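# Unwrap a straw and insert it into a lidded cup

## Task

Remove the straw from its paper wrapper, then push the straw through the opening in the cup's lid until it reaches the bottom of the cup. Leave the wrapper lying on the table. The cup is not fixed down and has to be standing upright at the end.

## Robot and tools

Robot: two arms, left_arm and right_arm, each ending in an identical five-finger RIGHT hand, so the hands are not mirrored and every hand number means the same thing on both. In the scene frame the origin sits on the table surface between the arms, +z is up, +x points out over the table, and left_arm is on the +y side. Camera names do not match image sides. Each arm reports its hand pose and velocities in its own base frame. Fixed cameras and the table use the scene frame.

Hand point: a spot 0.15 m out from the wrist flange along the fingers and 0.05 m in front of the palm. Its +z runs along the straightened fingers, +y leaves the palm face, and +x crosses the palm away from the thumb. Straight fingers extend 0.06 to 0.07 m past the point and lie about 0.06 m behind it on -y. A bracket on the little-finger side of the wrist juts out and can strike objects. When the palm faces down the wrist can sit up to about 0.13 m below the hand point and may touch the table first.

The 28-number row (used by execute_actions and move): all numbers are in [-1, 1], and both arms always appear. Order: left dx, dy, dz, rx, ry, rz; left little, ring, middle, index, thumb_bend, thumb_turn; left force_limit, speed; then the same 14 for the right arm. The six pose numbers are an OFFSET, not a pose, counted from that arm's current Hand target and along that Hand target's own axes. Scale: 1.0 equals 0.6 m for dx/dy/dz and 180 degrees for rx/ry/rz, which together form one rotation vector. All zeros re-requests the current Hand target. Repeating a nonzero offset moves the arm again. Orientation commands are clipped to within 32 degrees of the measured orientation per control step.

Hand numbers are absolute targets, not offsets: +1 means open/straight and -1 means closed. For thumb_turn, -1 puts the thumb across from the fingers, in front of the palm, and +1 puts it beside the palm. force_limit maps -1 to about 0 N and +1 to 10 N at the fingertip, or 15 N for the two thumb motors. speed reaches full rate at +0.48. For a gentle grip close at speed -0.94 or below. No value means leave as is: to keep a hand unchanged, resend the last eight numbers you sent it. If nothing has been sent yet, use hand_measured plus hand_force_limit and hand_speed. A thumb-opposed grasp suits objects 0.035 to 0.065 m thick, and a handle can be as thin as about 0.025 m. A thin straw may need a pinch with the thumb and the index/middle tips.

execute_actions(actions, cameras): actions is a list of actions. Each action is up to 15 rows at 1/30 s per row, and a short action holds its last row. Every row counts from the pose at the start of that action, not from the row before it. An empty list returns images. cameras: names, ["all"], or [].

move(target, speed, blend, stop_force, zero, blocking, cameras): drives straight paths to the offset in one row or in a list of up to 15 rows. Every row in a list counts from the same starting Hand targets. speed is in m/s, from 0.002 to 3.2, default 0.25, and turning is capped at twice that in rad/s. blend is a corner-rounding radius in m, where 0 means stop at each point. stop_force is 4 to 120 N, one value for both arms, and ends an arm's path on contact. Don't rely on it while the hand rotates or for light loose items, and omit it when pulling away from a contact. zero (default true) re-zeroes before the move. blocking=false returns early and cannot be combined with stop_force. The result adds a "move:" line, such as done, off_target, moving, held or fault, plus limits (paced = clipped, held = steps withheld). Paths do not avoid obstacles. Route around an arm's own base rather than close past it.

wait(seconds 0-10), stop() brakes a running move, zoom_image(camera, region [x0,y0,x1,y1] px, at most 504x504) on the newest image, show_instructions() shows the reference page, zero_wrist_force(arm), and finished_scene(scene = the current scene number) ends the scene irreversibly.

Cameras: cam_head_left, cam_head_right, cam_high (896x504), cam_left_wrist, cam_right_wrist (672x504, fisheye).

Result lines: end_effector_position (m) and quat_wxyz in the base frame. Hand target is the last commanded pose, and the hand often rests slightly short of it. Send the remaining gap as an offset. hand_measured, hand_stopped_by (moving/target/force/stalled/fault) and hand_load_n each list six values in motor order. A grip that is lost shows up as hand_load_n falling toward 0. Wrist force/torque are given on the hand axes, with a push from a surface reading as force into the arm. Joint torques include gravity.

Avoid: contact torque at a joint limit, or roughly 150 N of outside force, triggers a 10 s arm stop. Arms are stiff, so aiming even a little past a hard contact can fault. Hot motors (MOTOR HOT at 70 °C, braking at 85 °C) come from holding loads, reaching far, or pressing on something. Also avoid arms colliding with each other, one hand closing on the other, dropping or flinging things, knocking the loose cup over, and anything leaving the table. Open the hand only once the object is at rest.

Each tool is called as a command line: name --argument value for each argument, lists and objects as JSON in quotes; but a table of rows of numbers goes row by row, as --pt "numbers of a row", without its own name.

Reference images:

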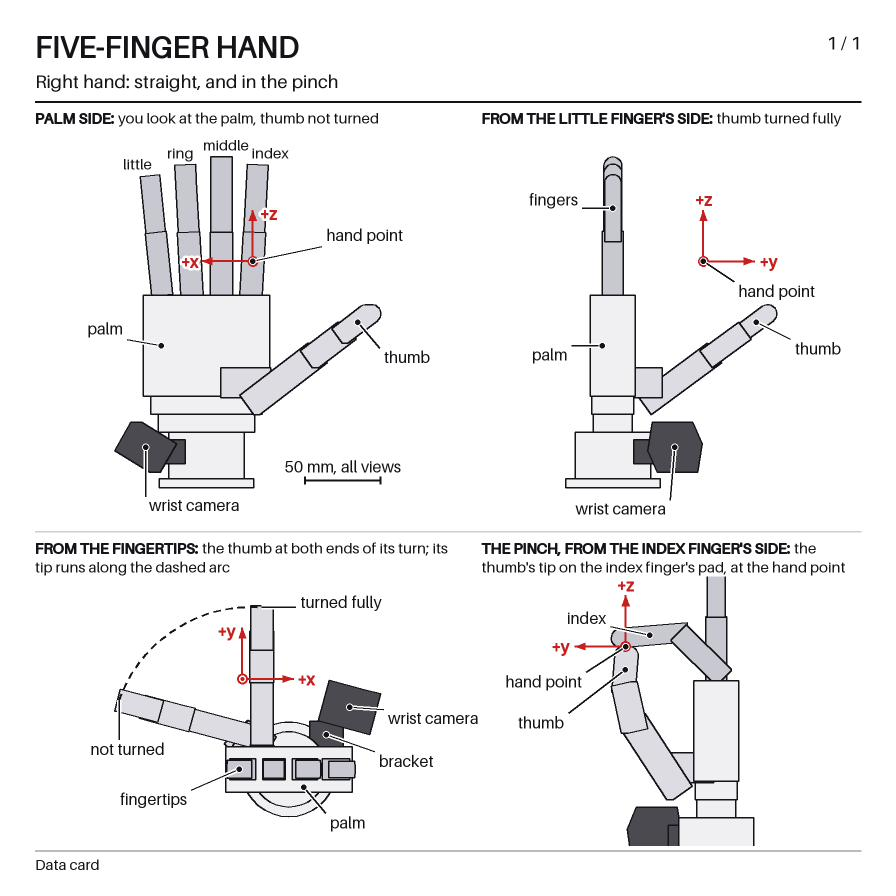

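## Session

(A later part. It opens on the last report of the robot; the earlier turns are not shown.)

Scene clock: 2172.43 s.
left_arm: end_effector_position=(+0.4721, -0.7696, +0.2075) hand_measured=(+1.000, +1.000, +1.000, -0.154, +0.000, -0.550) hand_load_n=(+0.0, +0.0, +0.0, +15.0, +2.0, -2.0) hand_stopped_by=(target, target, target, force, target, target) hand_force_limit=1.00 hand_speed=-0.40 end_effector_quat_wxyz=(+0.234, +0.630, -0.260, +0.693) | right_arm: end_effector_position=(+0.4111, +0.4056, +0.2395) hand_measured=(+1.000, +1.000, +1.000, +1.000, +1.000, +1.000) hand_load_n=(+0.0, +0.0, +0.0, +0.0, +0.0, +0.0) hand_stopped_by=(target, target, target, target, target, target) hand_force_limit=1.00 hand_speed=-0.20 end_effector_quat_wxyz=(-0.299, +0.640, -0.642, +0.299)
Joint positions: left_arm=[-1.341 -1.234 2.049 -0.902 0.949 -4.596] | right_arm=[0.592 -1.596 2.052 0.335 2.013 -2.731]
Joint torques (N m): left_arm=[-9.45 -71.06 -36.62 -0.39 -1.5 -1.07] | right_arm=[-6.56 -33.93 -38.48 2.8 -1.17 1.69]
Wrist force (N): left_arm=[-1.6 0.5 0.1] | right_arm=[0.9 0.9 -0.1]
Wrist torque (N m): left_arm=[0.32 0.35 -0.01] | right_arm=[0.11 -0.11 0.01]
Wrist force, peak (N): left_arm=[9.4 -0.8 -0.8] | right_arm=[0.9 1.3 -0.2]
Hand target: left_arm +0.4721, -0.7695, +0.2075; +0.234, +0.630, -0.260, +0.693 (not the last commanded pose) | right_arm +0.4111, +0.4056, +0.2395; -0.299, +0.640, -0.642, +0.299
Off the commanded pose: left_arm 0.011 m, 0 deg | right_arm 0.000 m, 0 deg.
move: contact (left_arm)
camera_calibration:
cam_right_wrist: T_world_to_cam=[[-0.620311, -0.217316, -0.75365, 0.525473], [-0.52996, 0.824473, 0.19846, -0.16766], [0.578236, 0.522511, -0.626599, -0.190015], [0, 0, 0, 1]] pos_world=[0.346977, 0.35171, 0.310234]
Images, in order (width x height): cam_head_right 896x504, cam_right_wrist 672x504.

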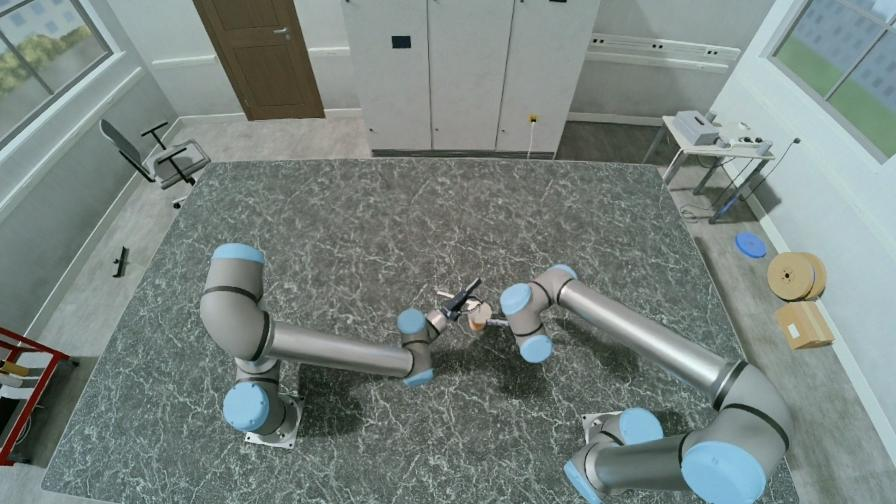

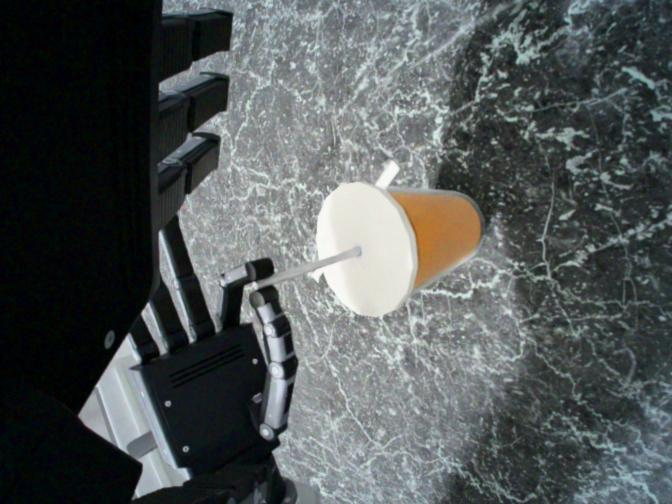

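move --pt "-0.0017 0.0001 -0.0001 0 0 0 1 1 1 -0.5 0.0 -0.55 1.0 -0.4 0 0 0 0 0 0 1 1 1 1 1 1 1.0 -0.2" --pt "-0.0017 0.0001 -0.0001 0 0 0 1 1 1 0.3 0.0 -0.55 1.0 -0.6 0 0 0 0 0 0 1 1 1 1 1 1 1.0 -0.2" --pt "-0.0014 0.0001 -0.008 0 0 0 1 1 1 0.3 0.0 -0.55 1.0 -0.6 0 0 0 0 0 0 1 1 1 1 1 1 1.0 -0.2" --pt "0.1161 -0.0077 0.0003 0 0 0 1 1 1 0.3 0.0 -0.55 1.0 -0.6 0 0 0 0 0 0 1 1 1 1 1 1 1.0 -0.2" --speed '[0.01,0.02,0.03,0.1]' --cameras '["cam_right_wrist", "cam_head_right", "cam_high"]'

zoom_image --camera "cam_right_wrist" --region '[180, 140, 504, 383]'

zoom_image --camera "cam_head_right" --region '[430, 260, 530, 340]'

Scene clock: 2200.03 s.
left_arm: end_effector_position=(+0.4685, -0.7664, +0.2770) hand_measured=(+1.000, +1.000, +1.000, +0.300, +0.000, -0.550) hand_load_n=(+0.0, +0.0, +0.0, +0.0, +0.0, +0.0) hand_stopped_by=(target, target, target, target, target, target) hand_force_limit=1.00 hand_speed=-0.60 end_effector_quat_wxyz=(+0.234, +0.630, -0.260, +0.693) end_effector_velocity=(+0.000, +0.000, +0.002) end_effector_angular_velocity=(+0.001, +0.000, +0.000) | right_arm: end_effector_position=(+0.4111, +0.4056, +0.2395) hand_measured=(+1.000, +1.000, +1.000, +1.000, +1.000, +1.000) hand_load_n=(+0.0, +0.0, +0.0, +0.0, -0.5, +0.0) hand_stopped_by=(target, target, target, target, target, target) hand_force_limit=1.00 hand_speed=-0.20 end_effector_quat_wxyz=(-0.299, +0.640, -0.642, +0.299)
Joint positions: left_arm=[-1.345 -1.327 2.015 -0.775 0.945 -4.596] | right_arm=[0.592 -1.596 2.052 0.335 2.013 -2.731]
Joint velocities: left_arm=[0 -0.002 -0.001 0.005 0 0] | right_arm=[within noise]
Joint torques (N m): left_arm=[-14.38 -66.77 -39.97 0.62 -2 -2.07] | right_arm=[-6.57 -34.09 -38.21 2.94 -0.93 1.55]
Wrist force (N): left_arm=[0.1 -0.2 -1.3] | right_arm=[0.6 0.9 0.1]
Wrist torque (N m): left_arm=[0.24 0.22 -0.08] | right_arm=[0.09 -0.07 -0.01]
Wrist force, peak (N): left_arm=[11.6 -1.9 -0.6] | right_arm=[0.9 1.4 0.1]
Hand target: left_arm +0.4685, -0.7664, +0.2772; +0.234, +0.630, -0.260, +0.693 | right_arm +0.4111, +0.4056, +0.2395; -0.299, +0.640, -0.642, +0.299
Off the commanded pose: left_arm 0.000 m, 0 deg | right_arm 0.000 m, 0 deg.
move: done
camera_calibration:
cam_right_wrist: T_world_to_cam=[[-0.620311, -0.217316, -0.75365, 0.525473], [-0.52996, 0.824473, 0.19846, -0.16766], [0.578236, 0.522511, -0.626599, -0.190015], [0, 0, 0, 1]] pos_world=[0.346977, 0.35171, 0.310234]
Images, in order (width x height): cam_head_right 896x504, cam_high 896x504, cam_right_wrist 672x504.

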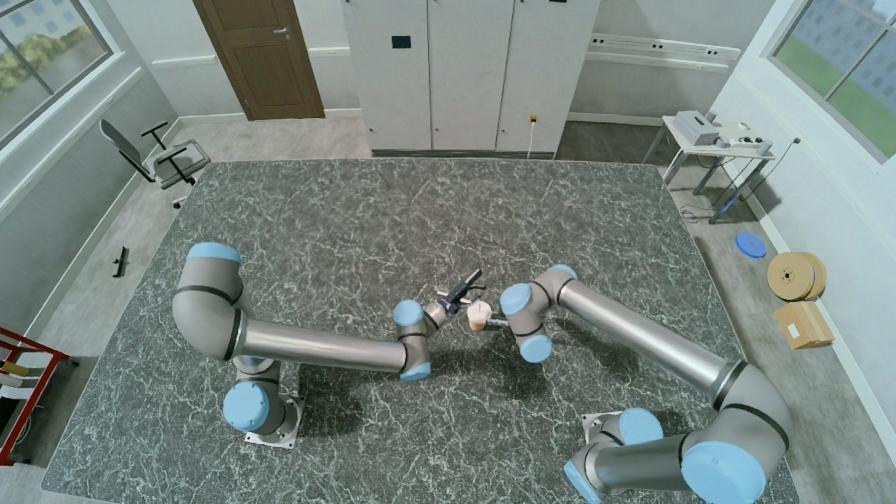

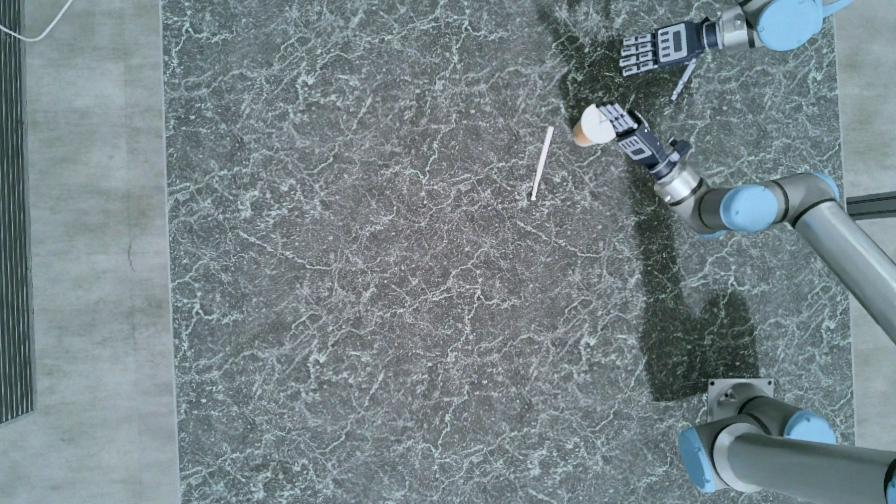

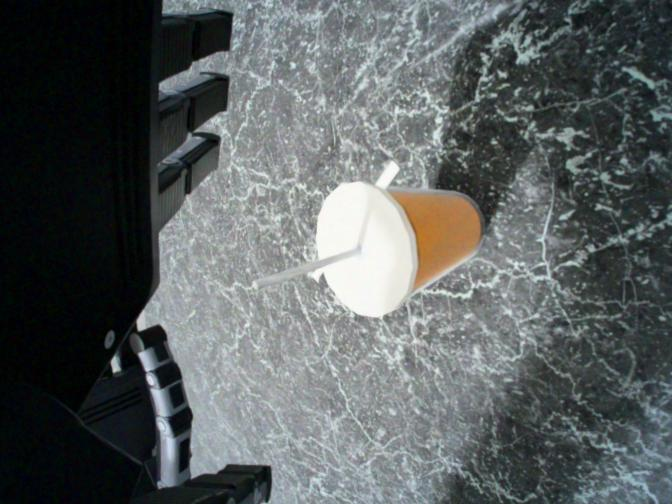

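Scaled by 1.556 from the camera's 672x504 image, which has a finer 960x720 frame.

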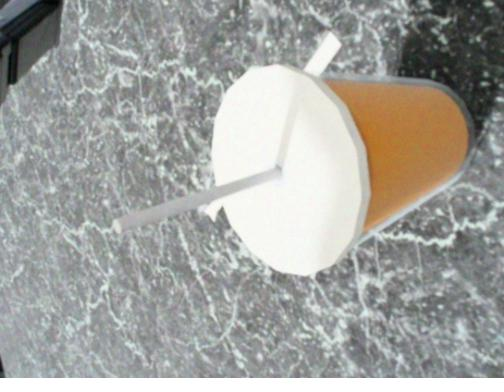

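Scaled by 5.040 from the camera's 896x504 image, which has a finer 1280x720 frame.

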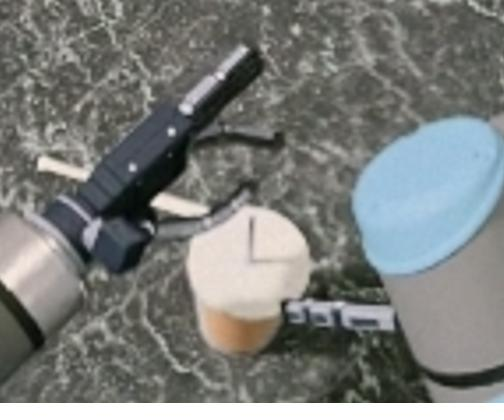

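finished_scene --scene 2

The scene is finished: the task was done.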